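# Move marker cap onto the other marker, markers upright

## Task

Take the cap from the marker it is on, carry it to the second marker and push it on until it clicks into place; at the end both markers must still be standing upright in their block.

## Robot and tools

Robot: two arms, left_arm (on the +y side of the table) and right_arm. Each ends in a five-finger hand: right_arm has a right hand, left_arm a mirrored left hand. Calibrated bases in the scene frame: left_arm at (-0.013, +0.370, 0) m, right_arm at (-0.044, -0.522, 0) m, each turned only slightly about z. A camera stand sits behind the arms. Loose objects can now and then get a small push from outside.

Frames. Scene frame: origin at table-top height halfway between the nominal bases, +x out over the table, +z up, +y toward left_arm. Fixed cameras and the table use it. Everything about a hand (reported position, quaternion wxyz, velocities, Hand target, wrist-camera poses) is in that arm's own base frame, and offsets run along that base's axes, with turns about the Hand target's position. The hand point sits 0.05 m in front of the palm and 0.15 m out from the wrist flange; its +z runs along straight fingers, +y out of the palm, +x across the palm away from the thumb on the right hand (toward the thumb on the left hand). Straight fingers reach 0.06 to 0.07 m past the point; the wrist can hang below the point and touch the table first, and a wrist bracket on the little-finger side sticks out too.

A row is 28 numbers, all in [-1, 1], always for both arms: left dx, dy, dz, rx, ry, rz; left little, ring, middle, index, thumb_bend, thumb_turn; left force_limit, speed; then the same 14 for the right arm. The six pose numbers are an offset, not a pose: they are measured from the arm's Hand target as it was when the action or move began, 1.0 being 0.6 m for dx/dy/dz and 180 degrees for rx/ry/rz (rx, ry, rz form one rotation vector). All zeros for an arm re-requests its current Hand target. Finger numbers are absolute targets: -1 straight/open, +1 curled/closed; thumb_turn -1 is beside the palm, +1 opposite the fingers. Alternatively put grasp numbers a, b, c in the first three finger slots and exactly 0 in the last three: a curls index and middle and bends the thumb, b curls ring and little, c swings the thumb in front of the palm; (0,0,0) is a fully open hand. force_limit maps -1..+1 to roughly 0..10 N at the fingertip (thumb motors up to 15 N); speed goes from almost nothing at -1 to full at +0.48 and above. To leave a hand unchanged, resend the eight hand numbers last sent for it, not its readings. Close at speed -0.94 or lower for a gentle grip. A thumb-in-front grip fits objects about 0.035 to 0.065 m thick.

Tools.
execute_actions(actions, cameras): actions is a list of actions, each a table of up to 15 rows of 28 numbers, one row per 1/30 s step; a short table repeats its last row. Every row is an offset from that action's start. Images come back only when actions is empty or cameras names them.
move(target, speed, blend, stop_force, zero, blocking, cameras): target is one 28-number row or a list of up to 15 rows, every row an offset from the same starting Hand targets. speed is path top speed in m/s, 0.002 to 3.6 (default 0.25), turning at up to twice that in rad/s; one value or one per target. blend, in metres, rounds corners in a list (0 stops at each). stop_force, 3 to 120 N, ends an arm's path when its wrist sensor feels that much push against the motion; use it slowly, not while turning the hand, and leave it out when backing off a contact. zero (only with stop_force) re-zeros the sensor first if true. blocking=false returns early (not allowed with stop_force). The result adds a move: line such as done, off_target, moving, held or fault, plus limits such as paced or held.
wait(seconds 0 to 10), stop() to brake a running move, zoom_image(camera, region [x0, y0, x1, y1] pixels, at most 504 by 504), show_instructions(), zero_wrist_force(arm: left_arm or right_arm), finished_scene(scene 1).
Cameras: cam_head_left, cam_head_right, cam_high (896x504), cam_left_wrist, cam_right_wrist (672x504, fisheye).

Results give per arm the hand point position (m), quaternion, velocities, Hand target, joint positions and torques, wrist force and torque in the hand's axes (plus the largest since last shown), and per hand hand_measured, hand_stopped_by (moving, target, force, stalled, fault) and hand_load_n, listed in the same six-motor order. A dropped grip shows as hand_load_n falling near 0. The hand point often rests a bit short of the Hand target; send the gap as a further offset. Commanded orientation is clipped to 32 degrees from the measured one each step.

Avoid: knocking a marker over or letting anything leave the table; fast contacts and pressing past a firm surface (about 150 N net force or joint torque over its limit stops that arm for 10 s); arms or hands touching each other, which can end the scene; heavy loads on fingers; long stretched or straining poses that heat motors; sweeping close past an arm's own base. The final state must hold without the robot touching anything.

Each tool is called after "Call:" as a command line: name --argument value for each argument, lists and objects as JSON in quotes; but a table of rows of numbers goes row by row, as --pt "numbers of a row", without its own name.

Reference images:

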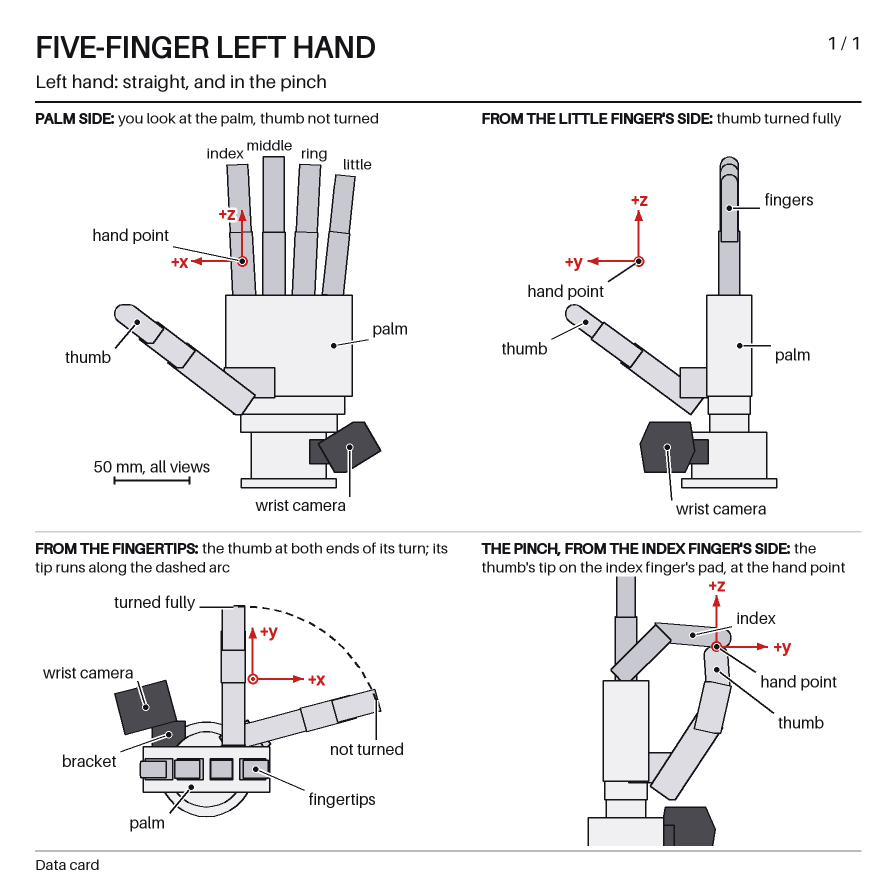

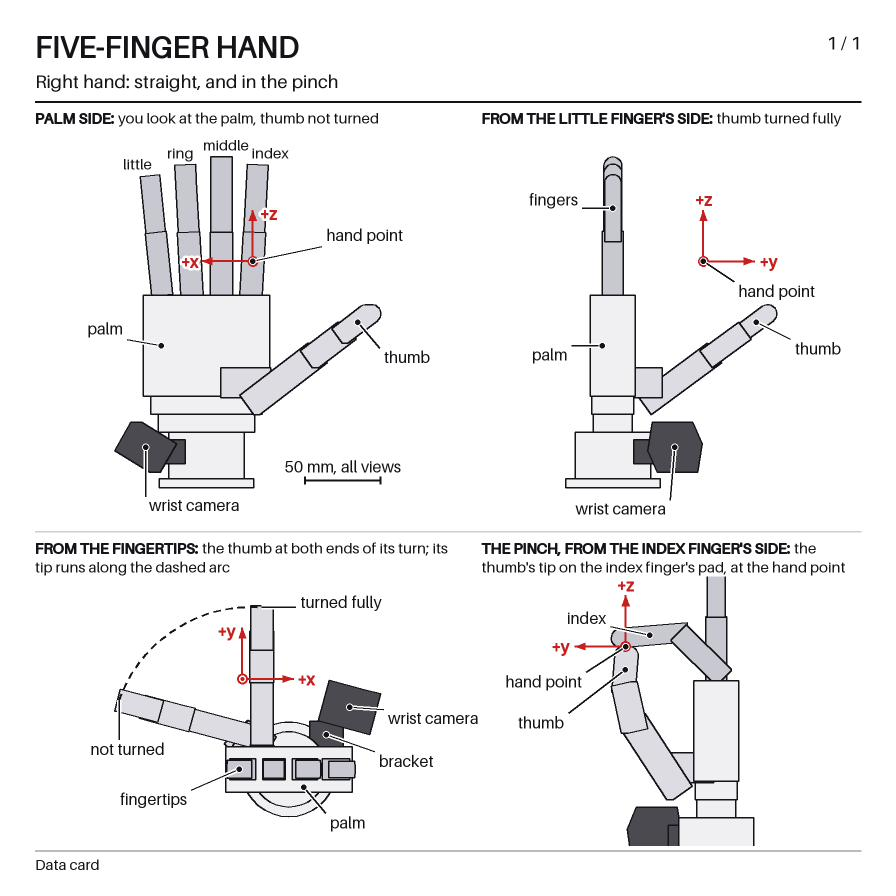

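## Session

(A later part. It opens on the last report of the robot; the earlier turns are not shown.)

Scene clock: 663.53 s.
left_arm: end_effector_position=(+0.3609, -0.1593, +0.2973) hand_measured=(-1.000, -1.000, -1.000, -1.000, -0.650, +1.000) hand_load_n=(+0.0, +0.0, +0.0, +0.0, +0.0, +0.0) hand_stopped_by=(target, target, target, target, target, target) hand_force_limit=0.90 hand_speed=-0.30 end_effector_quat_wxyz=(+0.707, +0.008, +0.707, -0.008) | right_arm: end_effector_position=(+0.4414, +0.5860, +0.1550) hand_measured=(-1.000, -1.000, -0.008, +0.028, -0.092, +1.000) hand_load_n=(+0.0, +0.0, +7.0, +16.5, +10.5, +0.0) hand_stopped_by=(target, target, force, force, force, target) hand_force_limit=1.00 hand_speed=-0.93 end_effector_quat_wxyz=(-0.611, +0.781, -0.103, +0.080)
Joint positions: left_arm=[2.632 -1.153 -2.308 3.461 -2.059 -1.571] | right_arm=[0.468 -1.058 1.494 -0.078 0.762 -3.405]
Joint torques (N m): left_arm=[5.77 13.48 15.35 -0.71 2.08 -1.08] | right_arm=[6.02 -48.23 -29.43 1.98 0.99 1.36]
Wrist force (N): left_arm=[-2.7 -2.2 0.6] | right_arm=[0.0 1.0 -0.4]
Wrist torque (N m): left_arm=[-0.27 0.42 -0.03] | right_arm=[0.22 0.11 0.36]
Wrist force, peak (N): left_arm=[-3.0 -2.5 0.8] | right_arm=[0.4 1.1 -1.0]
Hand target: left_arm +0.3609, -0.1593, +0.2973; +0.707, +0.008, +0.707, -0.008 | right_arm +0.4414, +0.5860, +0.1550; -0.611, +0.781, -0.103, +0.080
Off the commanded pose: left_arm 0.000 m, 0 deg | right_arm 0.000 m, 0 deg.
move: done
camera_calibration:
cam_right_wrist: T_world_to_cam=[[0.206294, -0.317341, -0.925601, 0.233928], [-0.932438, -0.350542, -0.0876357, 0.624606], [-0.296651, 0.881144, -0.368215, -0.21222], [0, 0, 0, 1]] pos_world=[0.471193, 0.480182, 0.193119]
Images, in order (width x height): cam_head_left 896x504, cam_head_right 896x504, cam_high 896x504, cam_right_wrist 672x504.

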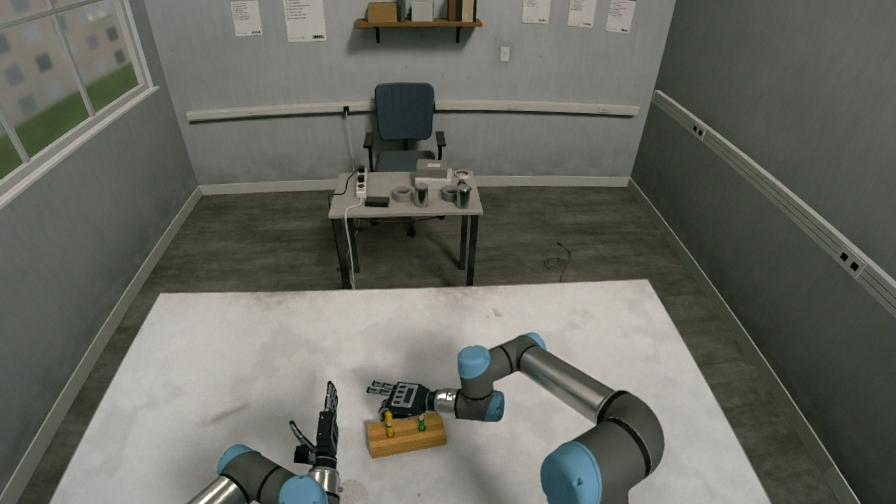

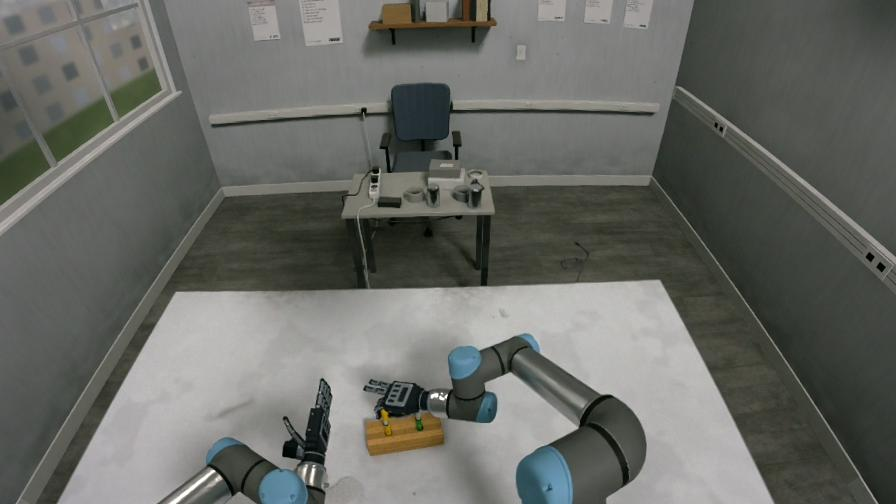

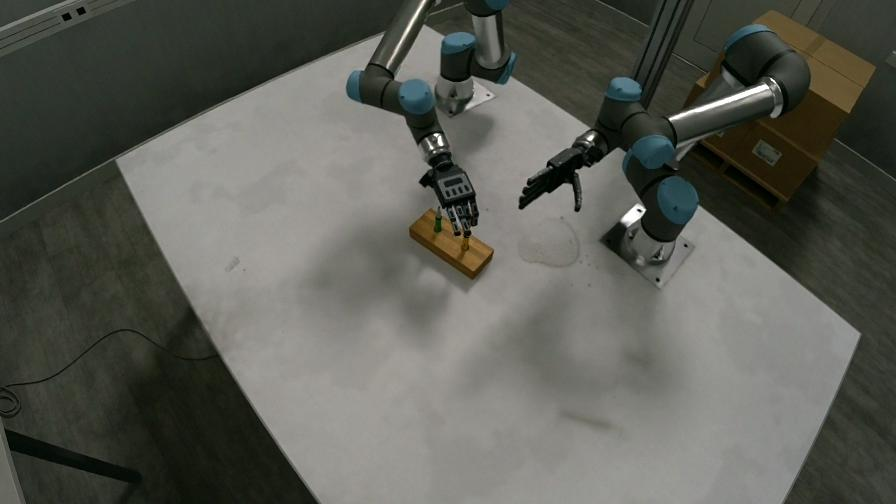

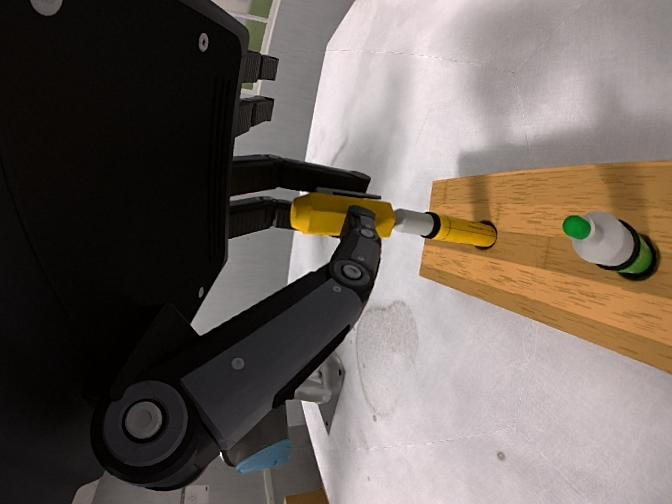

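Call:
move --target '[0, 0, 0, 0, 0, 0, 0.0, 0, 1, 0, 0, 0, 0.9, -0.3, 0, 0, -0.0367, 0, 0, 0, -1, -1, 0.5, 0.5, 0.25, 1, 1.0, -0.93]' --speed 0.03 --stop_force 6 --cameras '["cam_head_left", "cam_head_right", "cam_right_wrist"]'

Call:
zoom_image --camera "cam_head_left" --region '[372, 400, 402, 440]'

Call:
zoom_image --camera "cam_right_wrist" --region '[280, 160, 440, 280]'

Scene clock: 668.77 s.
left_arm: end_effector_position=(+0.3609, -0.1593, +0.2973) hand_measured=(-1.000, -1.000, -1.000, -1.000, -0.650, +1.000) hand_load_n=(+0.0, +0.0, +0.0, +0.0, +0.0, +0.0) hand_stopped_by=(target, target, target, target, target, target) hand_force_limit=0.90 hand_speed=-0.30 end_effector_quat_wxyz=(+0.707, +0.008, +0.707, -0.008) | right_arm: end_effector_position=(+0.4414, +0.5860, +0.1330) hand_measured=(-1.000, -1.000, -0.008, +0.028, -0.092, +1.000) hand_load_n=(+0.0, +0.0, +7.0, +16.5, +10.5, +0.0) hand_stopped_by=(target, target, force, force, force, target) hand_force_limit=1.00 hand_speed=-0.93 end_effector_quat_wxyz=(-0.611, +0.781, -0.103, +0.080)
Joint positions: left_arm=[2.632 -1.153 -2.308 3.461 -2.059 -1.571] | right_arm=[0.468 -1.035 1.519 -0.127 0.762 -3.405]
Joint torques (N m): left_arm=[5.3 14.31 15.69 -0.73 2.2 -0.72] | right_arm=[1.4 -49.02 -29.98 1.83 1.05 1.32]
Wrist force (N): left_arm=[-2.7 -2.2 0.8] | right_arm=[0.1 1.3 -0.6]
Wrist torque (N m): left_arm=[-0.29 0.42 -0.03] | right_arm=[0.27 0.12 0.37]
Wrist force, peak (N): left_arm=[-3.1 -2.2 0.5] | right_arm=[0.1 1.5 -0.9]
Hand target: left_arm +0.3609, -0.1593, +0.2973; +0.707, +0.008, +0.707, -0.008 | right_arm +0.4414, +0.5860, +0.1330; -0.611, +0.781, -0.103, +0.080
Off the commanded pose: left_arm 0.000 m, 0 deg | right_arm 0.000 m, 0 deg.
move: done
camera_calibration:
cam_right_wrist: T_world_to_cam=[[0.206304, -0.317366, -0.92559, 0.213571], [-0.932427, -0.350574, -0.0876236, 0.622686], [-0.296679, 0.881122, -0.368246, -0.220291], [0, 0, 0, 1]] pos_world=[0.471193, 0.480181, 0.17112]
Images, in order (width x height): cam_head_left 896x504, cam_head_right 896x504, cam_right_wrist 672x504.

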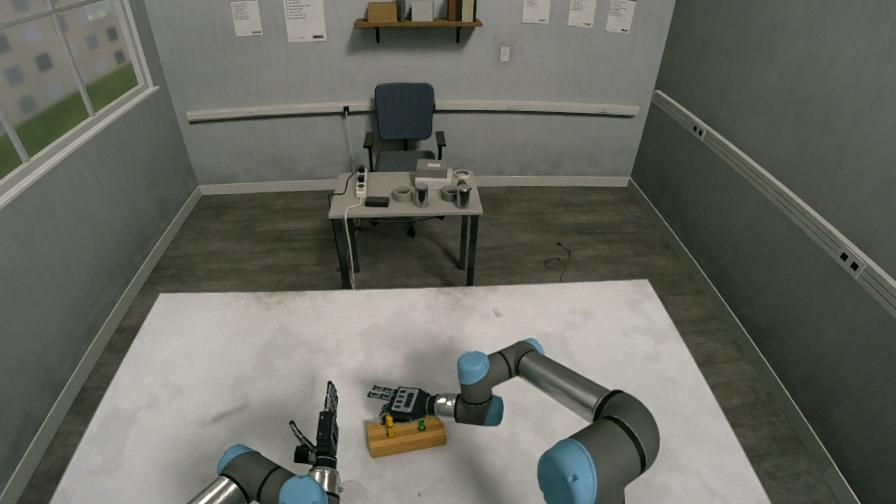

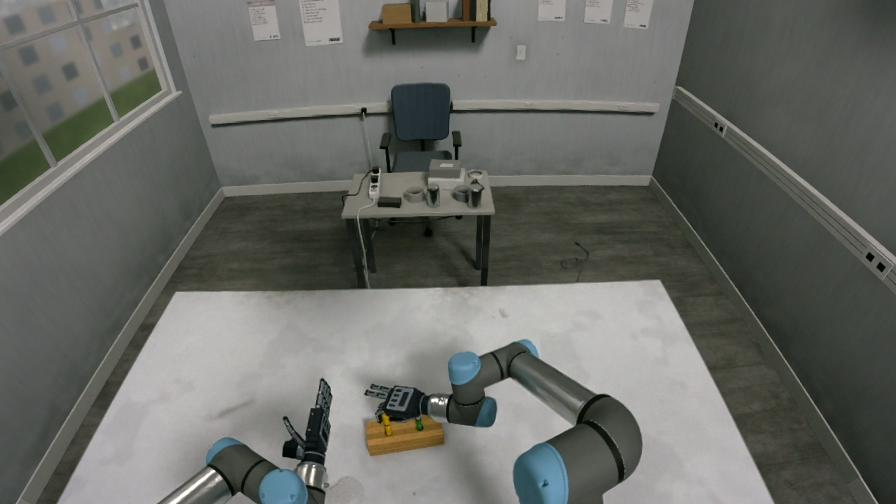

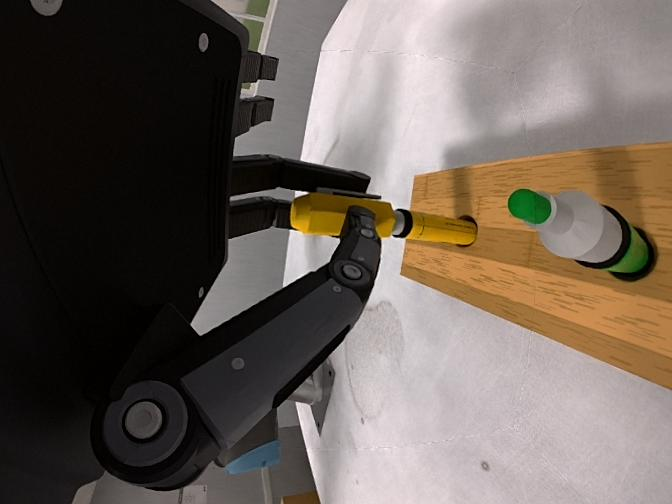

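Scaled by 12.600 from the camera's 896x504 image, which has a finer 1280x720 frame.

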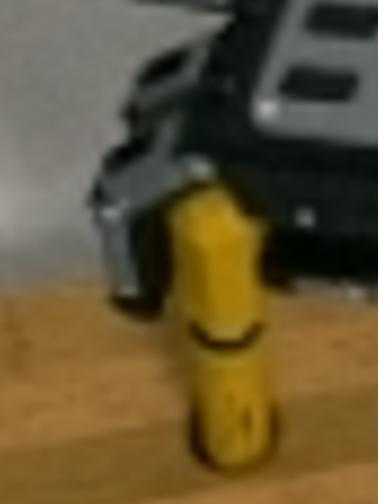

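Scaled by 3.150 from the camera's 672x504 image, which has a finer 960x720 frame.

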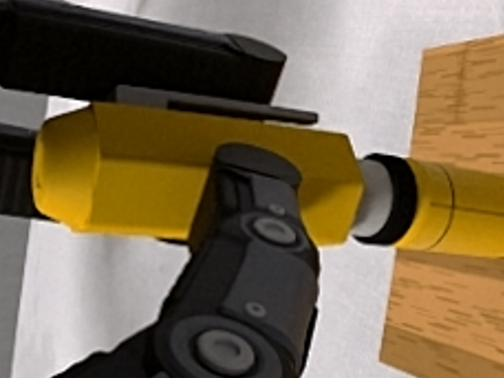

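Call:
move --target '[0, 0, 0, 0, 0, 0, 0.0, 0, 1, 0, 0, 0, 0.9, -0.3, 0, 0, -0.02, 0, 0, 0, -1, -1, 0.5, 0.5, 0.25, 1, 1.0, -0.93]' --speed 0.015 --stop_force 20 --cameras '["cam_head_left", "cam_head_right", "cam_right_wrist"]'

Call:
zoom_image --camera "cam_head_left" --region '[372, 400, 402, 440]'

Call:
zoom_image --camera "cam_right_wrist" --region '[280, 160, 440, 280]'

Scene clock: 675.50 s.
left_arm: end_effector_position=(+0.3609, -0.1593, +0.2973) hand_measured=(-1.000, -1.000, -1.000, -1.000, -0.650, +1.000) hand_load_n=(-0.5, +0.0, +0.0, +0.0, +0.0, +0.0) hand_stopped_by=(target, target, target, target, target, target) hand_force_limit=0.90 hand_speed=-0.30 end_effector_quat_wxyz=(+0.707, +0.008, +0.707, -0.008) | right_arm: end_effector_position=(+0.4414, +0.5861, +0.1238) hand_measured=(-1.000, -1.000, -0.008, +0.028, -0.090, +1.000) hand_load_n=(+0.0, +0.0, +8.5, +18.5, +7.5, +0.0) hand_stopped_by=(target, target, force, force, force, target) hand_force_limit=1.00 hand_speed=-0.93 end_effector_quat_wxyz=(-0.611, +0.781, -0.103, +0.080)
Joint positions: left_arm=[2.632 -1.153 -2.308 3.461 -2.059 -1.571] | right_arm=[0.468 -1.025 1.529 -0.147 0.762 -3.405]
Joint torques (N m): left_arm=[4.8 13.92 15 -0.66 2.14 -0.89] | right_arm=[-1.81 -41.21 -24.42 0.77 1.1 0.14]
Wrist force (N): left_arm=[-3.1 -2.0 0.8] | right_arm=[-0.2 -13.5 -3.1]
Wrist torque (N m): left_arm=[-0.25 0.47 -0.06] | right_arm=[-0.09 0.17 0.15]
Wrist force, peak (N): left_arm=[-2.9 -2.5 0.6] | right_arm=[0.2 -23.4 -5.4]
Hand target: left_arm +0.3609, -0.1593, +0.2973; +0.707, +0.008, +0.707, -0.008 | right_arm +0.4414, +0.5861, +0.1238; -0.611, +0.781, -0.103, +0.080 (not the last commanded pose)
Off the commanded pose: left_arm 0.000 m, 0 deg | right_arm 0.003 m, 0 deg.
move: contact (right_arm)
camera_calibration:
cam_right_wrist: T_world_to_cam=[[0.206439, -0.317191, -0.92562, 0.204912], [-0.932403, -0.350589, -0.0878121, 0.621908], [-0.296659, 0.881179, -0.368126, -0.223736], [0, 0, 0, 1]] pos_world=[0.471194, 0.480182, 0.161919]
Images, in order (width x height): cam_head_left 896x504, cam_head_right 896x504, cam_right_wrist 672x504.

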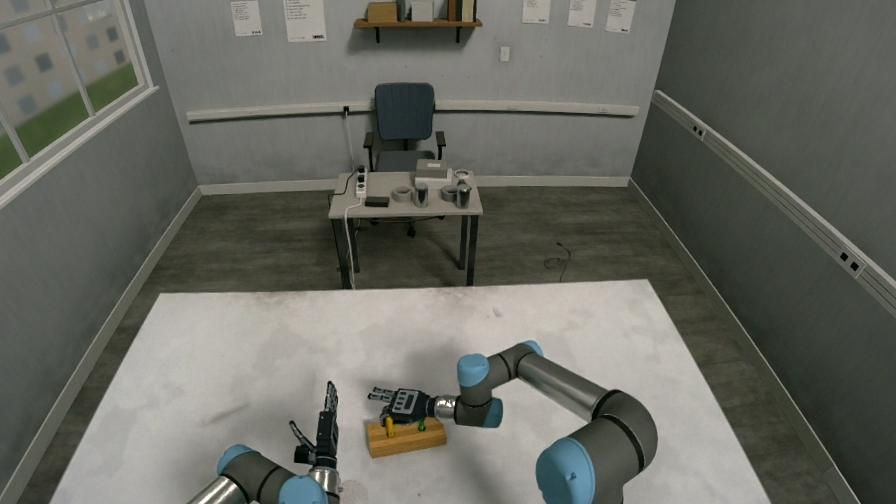

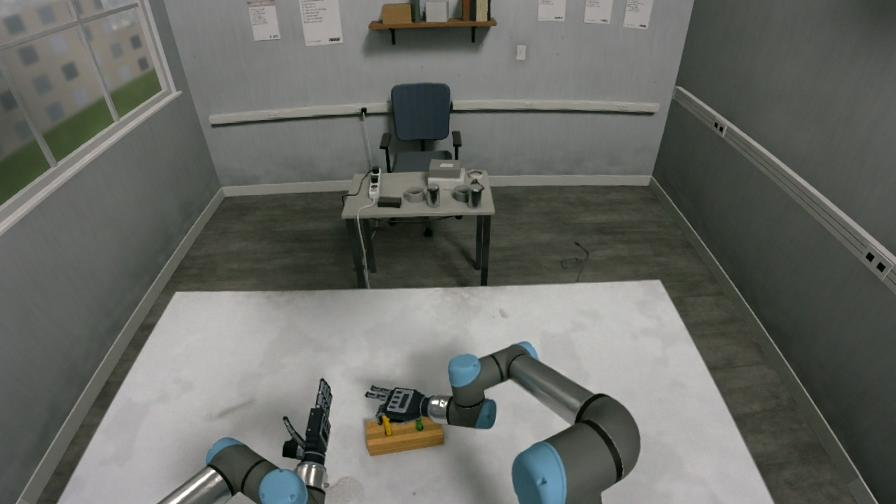

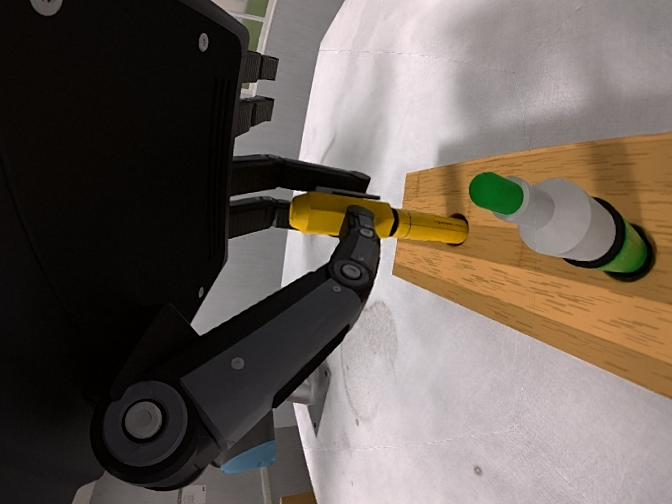

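Scaled by 12.600 from the camera's 896x504 image, which has a finer 1280x720 frame.

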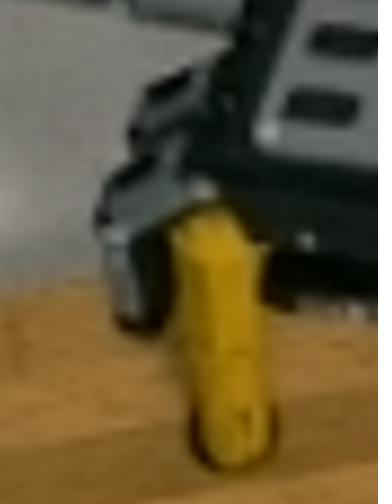

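Scaled by 3.150 from the camera's 672x504 image, which has a finer 960x720 frame.

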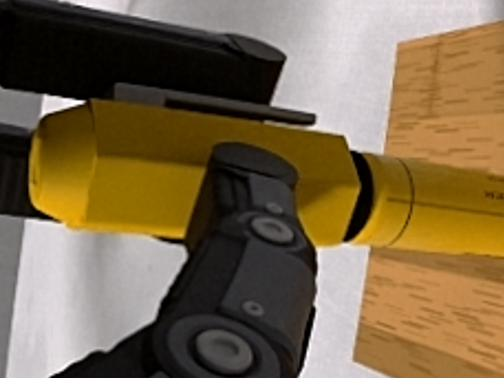

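Call:
move --pt "0 0 0 0 0 0 0.0 0 1 0 0 0 0.9 -0.3 0 0 0.0017 0 0 0 -1 -1 0.5 0.5 0.25 1 1.0 -0.93" --pt "0 0 0 0 0 0 0.0 0 1 0 0 0 0.9 -0.3 0 0 0.0017 0 0 0 -1 -1 -0.3 -0.3 -0.4 1 1.0 -0.7" --speed 0.02 --cameras '["cam_head_left", "cam_high", "cam_right_wrist"]'

Call:
zoom_image --camera "cam_head_left" --region '[372, 400, 402, 440]'

Call:
zoom_image --camera "cam_right_wrist" --region '[280, 160, 440, 280]'

Scene clock: 690.23 s.
left_arm: end_effector_position=(+0.3609, -0.1593, +0.2973) hand_measured=(-1.000, -1.000, -1.000, -1.000, -0.650, +1.000) hand_load_n=(+0.0, +0.0, +0.0, +0.0, +0.0, +0.0) hand_stopped_by=(target, target, target, target, target, target) hand_force_limit=0.90 hand_speed=-0.30 end_effector_quat_wxyz=(+0.707, +0.008, +0.707, -0.008) | right_arm: end_effector_position=(+0.4414, +0.5861, +0.1249) hand_measured=(-1.000, -1.000, -0.300, -0.300, -0.400, +1.000) hand_load_n=(+0.0, +0.0, +0.0, +0.0, +0.0, +0.0) hand_stopped_by=(target, target, target, target, target, target) hand_force_limit=1.00 hand_speed=-0.70 end_effector_quat_wxyz=(-0.611, +0.781, -0.103, +0.080)
Joint positions: left_arm=[2.632 -1.153 -2.308 3.461 -2.059 -1.571] | right_arm=[0.468 -1.026 1.528 -0.145 0.762 -3.405]
Joint torques (N m): left_arm=[4.57 14.37 15.34 -0.81 2.09 -1.01] | right_arm=[-2.36 -47.09 -25.1 -1.46 1.09 0.28]
Wrist force (N): left_arm=[-2.9 -2.0 0.7] | right_arm=[0.2 1.0 -0.8]
Wrist torque (N m): left_arm=[-0.24 0.45 -0.05] | right_arm=[0.27 0.10 0.36]
Wrist force, peak (N): left_arm=[-2.9 -2.4 0.6] | right_arm=[0.1 -13.7 -3.7]
Hand target: left_arm +0.3609, -0.1593, +0.2973; +0.707, +0.008, +0.707, -0.008 | right_arm +0.4414, +0.5861, +0.1248; -0.611, +0.781, -0.103, +0.080
Off the commanded pose: left_arm 0.000 m, 0 deg | right_arm 0.000 m, 0 deg.
move: done
camera_calibration:
cam_right_wrist: T_world_to_cam=[[0.20653, -0.317176, -0.925605, 0.205877], [-0.932413, -0.350534, -0.0879318, 0.622002], [-0.296567, 0.881207, -0.368135, -0.223386], [0, 0, 0, 1]] pos_world=[0.471194, 0.480182, 0.163018]
Images, in order (width x height): cam_head_left 896x504, cam_high 896x504, cam_right_wrist 672x504.

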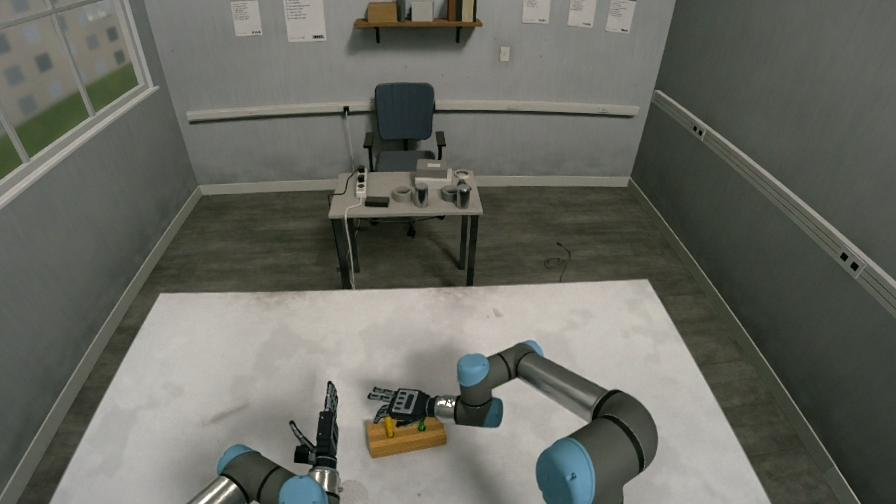

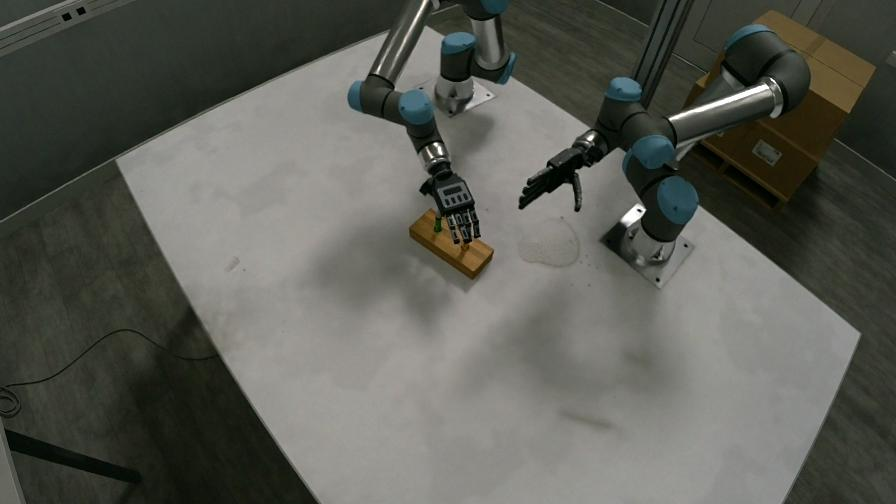

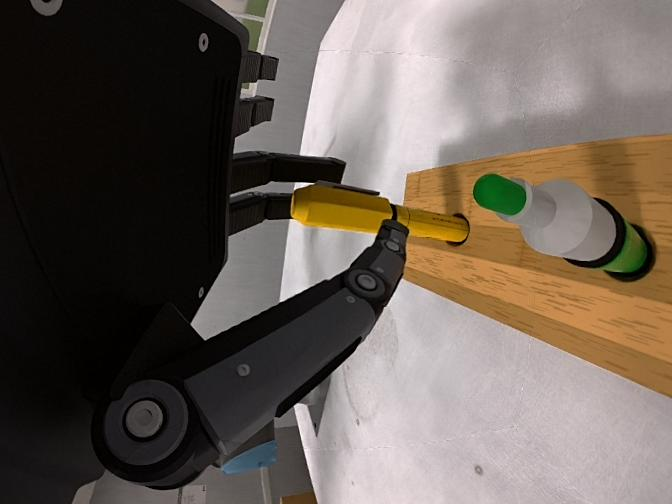

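Scaled by 12.600 from the camera's 896x504 image, which has a finer 1280x720 frame.

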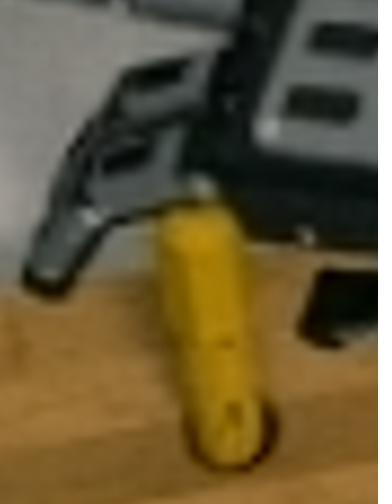

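Scaled by 3.150 from the camera's 672x504 image, which has a finer 960x720 frame.

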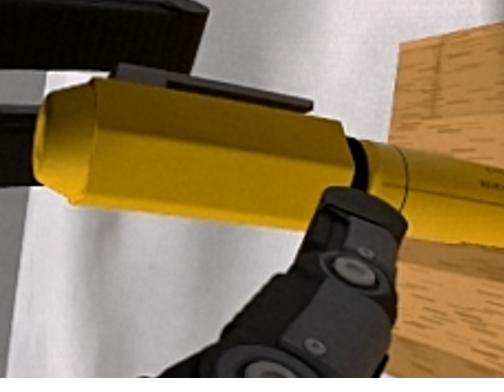

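Call:
move --pt "0 0 0 0 0 0 0.0 0 1 0 0 0 0.9 -0.3 0 0 0.0 0 0 0 -1 -1 -0.7 -0.7 -0.6 1 1.0 -0.4" --pt "0 0 0 0 0 0 0.0 0 1 0 0 0 0.9 -0.3 0 0 0.2 0 0 0 -1 -1 -0.7 -0.7 -0.6 1 1.0 -0.4" --pt "0 0 0 0 0 0 0.0 0 1 0 0 0 0.9 -0.3 0.05 -0.25 0.25 0 0 0 -1 -1 -0.7 -0.7 -0.6 1 1.0 -0.4" --speed '[0.1, 0.1, 0.25]' --blend '[0, 0.03, 0]' --cameras '["all"]'

Call:
zoom_image --camera "cam_head_left" --region '[372, 390, 442, 450]'

Call:
zoom_image --camera "cam_high" --region '[425, 190, 495, 260]'

Call:
zoom_image --camera "cam_right_wrist" --region '[340, 120, 640, 340]'

Scene clock: 698.93 s.
left_arm: end_effector_position=(+0.3609, -0.1593, +0.2973) hand_measured=(-1.000, -1.000, -1.000, -1.000, -0.650, +1.000) hand_load_n=(+0.0, +0.0, +0.0, +0.0, +0.0, +0.0) hand_stopped_by=(target, target, target, target, target, target) hand_force_limit=0.90 hand_speed=-0.30 end_effector_quat_wxyz=(+0.707, +0.008, +0.707, -0.008) | right_arm: end_effector_position=(+0.4715, +0.4361, +0.2748) hand_measured=(-1.000, -1.000, -0.700, -0.700, -0.600, +1.000) hand_load_n=(+0.0, -0.5, +0.0, +0.0, +0.0, +0.5) hand_stopped_by=(target, target, target, target, target, target) hand_force_limit=1.00 hand_speed=-0.40 end_effector_quat_wxyz=(-0.611, +0.781, -0.103, +0.080)
Joint positions: left_arm=[2.632 -1.153 -2.308 3.461 -2.059 -1.571] | right_arm=[0.163 -1.238 1.457 0.325 0.485 -3.632]
Joint torques (N m): left_arm=[3.44 13.17 16.5 -0.71 2.13 -0.95] | right_arm=[-8.29 -30.52 -20.2 0.38 -1.96 -0.64]
Wrist force (N): left_arm=[-2.6 -2.0 0.8] | right_arm=[0.2 0.9 -0.8]
Wrist torque (N m): left_arm=[-0.26 0.41 -0.03] | right_arm=[0.21 0.06 0.25]
Wrist force, peak (N): left_arm=[-3.1 -2.2 0.6] | right_arm=[0.8 1.6 -2.6]
Hand target: left_arm +0.3609, -0.1593, +0.2973; +0.707, +0.008, +0.707, -0.008 | right_arm +0.4714, +0.4361, +0.2748; -0.611, +0.781, -0.103, +0.080
Off the commanded pose: left_arm 0.000 m, 0 deg | right_arm 0.000 m, 0 deg.
move: done
camera_calibration:
cam_left_wrist: T_world_to_cam=[[-0.0418671, -0.972201, -0.230373, -0.0760902], [-0.508857, 0.219179, -0.832481, 0.466125], [0.859832, 0.0823735, -0.503888, -0.0281962], [0, 0, 0, 1]] pos_world=[0.258249, -0.173817, 0.356303]
cam_right_wrist: T_world_to_cam=[[0.206531, -0.317269, -0.925573, 0.290998], [-0.932416, -0.350533, -0.0879021, 0.610611], [-0.296556, 0.881174, -0.368222, -0.0271432], [0, 0, 0, 1]] pos_world=[0.501194, 0.330282, 0.313019]

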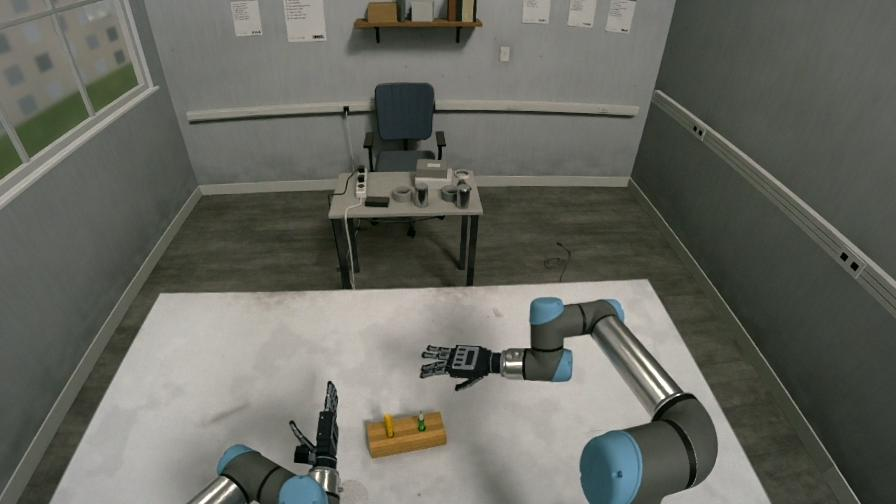

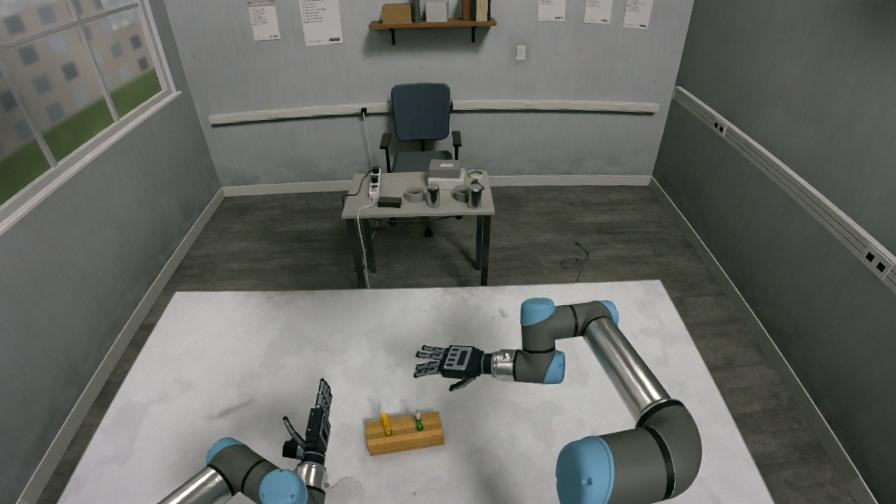

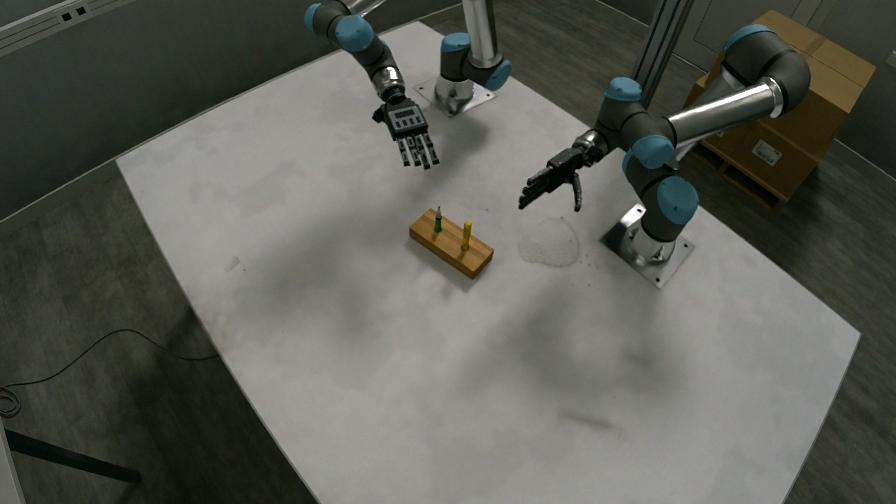

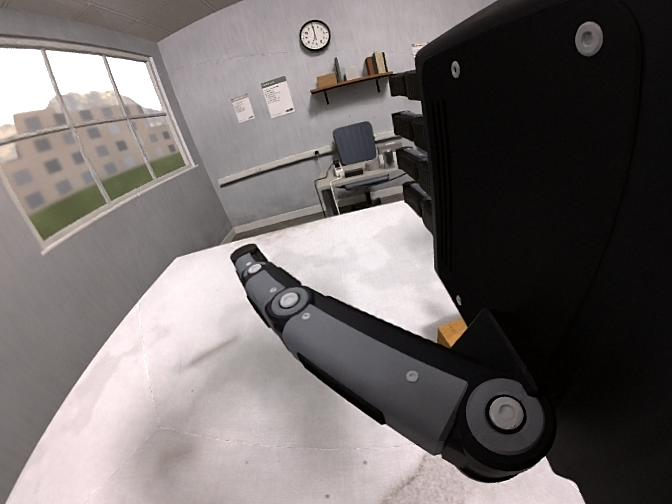

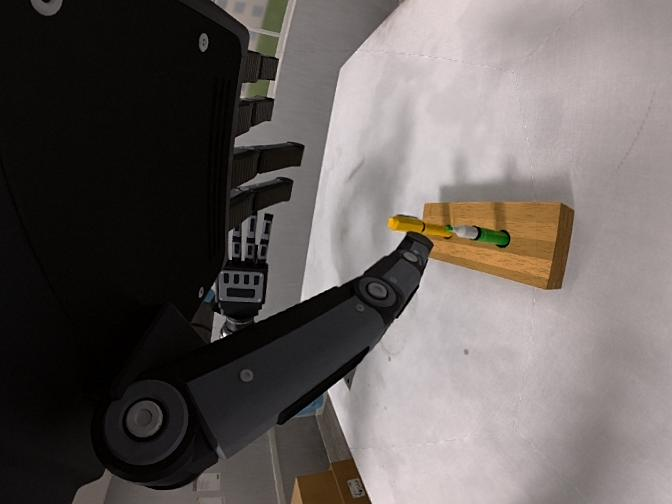

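Scaled by 7.200 from the camera's 896x504 image, which has a finer 1280x720 frame.

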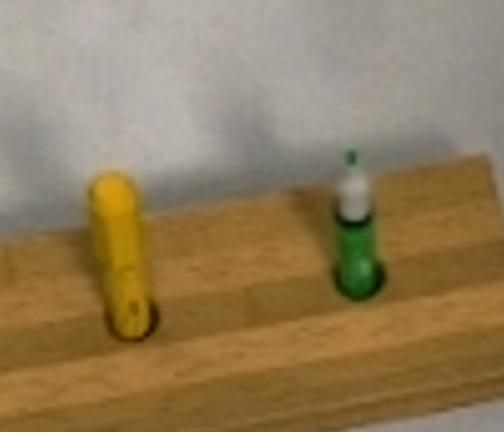

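Scaled by 7.200 from the camera's 896x504 image, which has a finer 1280x720 frame.

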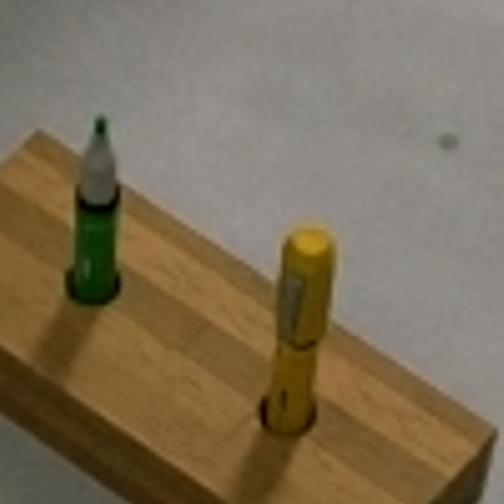

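Scaled by 1.680 from the camera's 672x504 image, which has a finer 960x720 frame.

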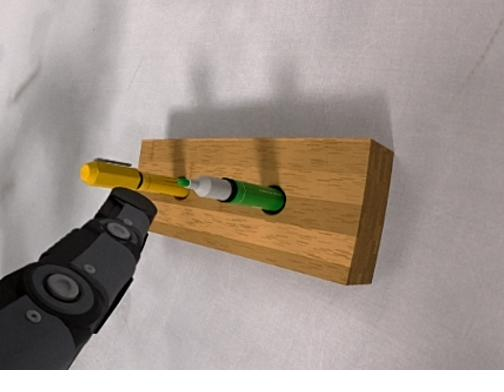

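Call:
move --pt "0 0 0 0 0 0 0.0 0 1 0 0 0 0.9 -0.3 -0.05 0.25 -0.05 0 0 0 -1 -1 -0.7 -0.7 -0.6 1 1.0 -0.4" --pt "0 0 0 0 0 0 0.0 0 1 0 0 0 0.9 -0.3 -0.05 0.25 -0.25 0 0 0 -1 -1 -0.7 -0.7 -0.6 1 1.0 -0.4" --pt "0 0 0 0 0 0 0.0 0 1 0 0 0 0.9 -0.3 -0.05 0.25 -0.25 0 0 0 -1 -1 -0.35 -0.35 -0.35 1 0.1 -0.3" --speed '[0.25, 0.12, 0.1]' --blend '[0.01, 0, 0]' --cameras '["cam_head_left", "cam_right_wrist", "cam_high"]'

Call:
zoom_image --camera "cam_right_wrist" --region '[280, 160, 440, 280]'

Scene clock: 727.43 s.
left_arm: end_effector_position=(+0.3609, -0.1593, +0.2973) hand_measured=(-1.000, -1.000, -1.000, -1.000, -0.650, +1.000) hand_load_n=(+0.0, +0.0, +0.0, +0.0, +0.0, +0.0) hand_stopped_by=(target, target, target, target, target, target) hand_force_limit=0.90 hand_speed=-0.30 end_effector_quat_wxyz=(+0.707, +0.008, +0.707, -0.008) | right_arm: end_effector_position=(+0.4414, +0.5861, +0.1249) hand_measured=(-1.000, -1.000, -0.350, -0.350, -0.350, +1.000) hand_load_n=(+0.0, +0.0, +0.0, +0.0, +0.0, +0.0) hand_stopped_by=(target, target, target, target, target, target) hand_force_limit=0.10 hand_speed=-0.30 end_effector_quat_wxyz=(-0.611, +0.781, -0.103, +0.080)
Joint positions: left_arm=[2.632 -1.153 -2.308 3.461 -2.059 -1.571] | right_arm=[0.468 -1.026 1.528 -0.145 0.762 -3.405]
Joint torques (N m): left_arm=[2.84 14.07 17.13 -0.82 2.15 -1.02] | right_arm=[7.71 -48.19 -26.81 -2.03 1.13 -1.14]
Wrist force (N): left_arm=[-2.9 -2.0 0.6] | right_arm=[0.0 0.9 -0.7]
Wrist torque (N m): left_arm=[-0.24 0.44 -0.04] | right_arm=[0.25 0.14 0.27]
Wrist force, peak (N): left_arm=[-3.0 -2.4 0.6] | right_arm=[1.0 1.4 -2.8]
Hand target: left_arm +0.3609, -0.1593, +0.2973; +0.707, +0.008, +0.707, -0.008 | right_arm +0.4414, +0.5861, +0.1248; -0.611, +0.781, -0.103, +0.080
Off the commanded pose: left_arm 0.000 m, 0 deg | right_arm 0.000 m, 0 deg.
move: done
camera_calibration:
cam_right_wrist: T_world_to_cam=[[0.206526, -0.317158, -0.925612, 0.205871], [-0.932385, -0.350617, -0.0878994, 0.622023], [-0.296657, 0.88118, -0.368125, -0.223332], [0, 0, 0, 1]] pos_world=[0.471194, 0.480182, 0.163018]
Images, in order (width x height): cam_head_left 896x504, cam_high 896x504, cam_right_wrist 672x504.

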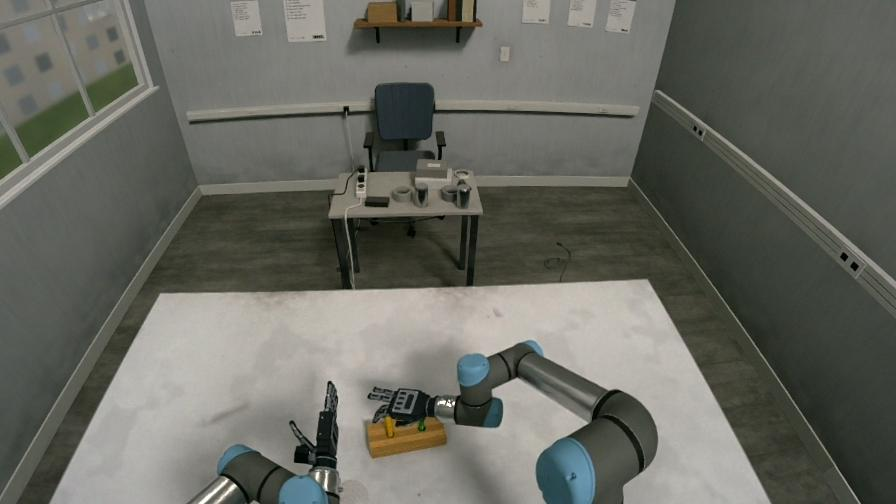

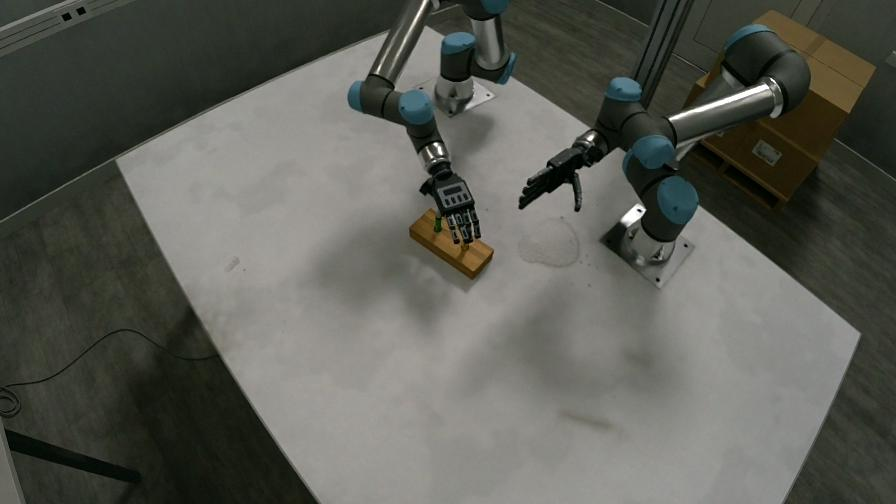

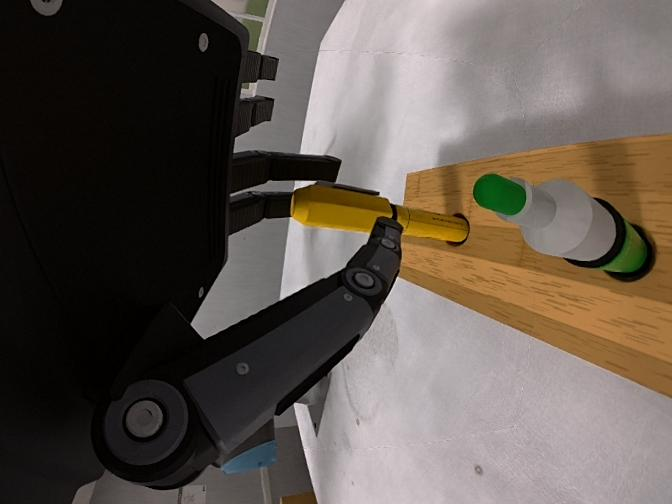

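Scaled by 3.150 from the camera's 672x504 image, which has a finer 960x720 frame.

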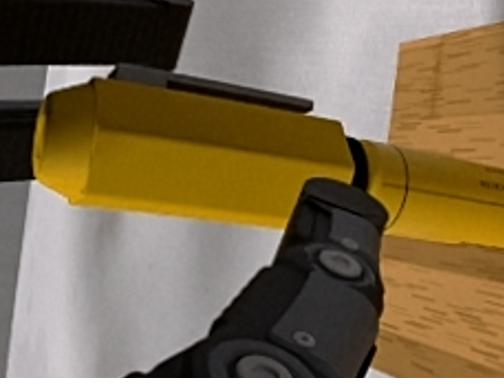

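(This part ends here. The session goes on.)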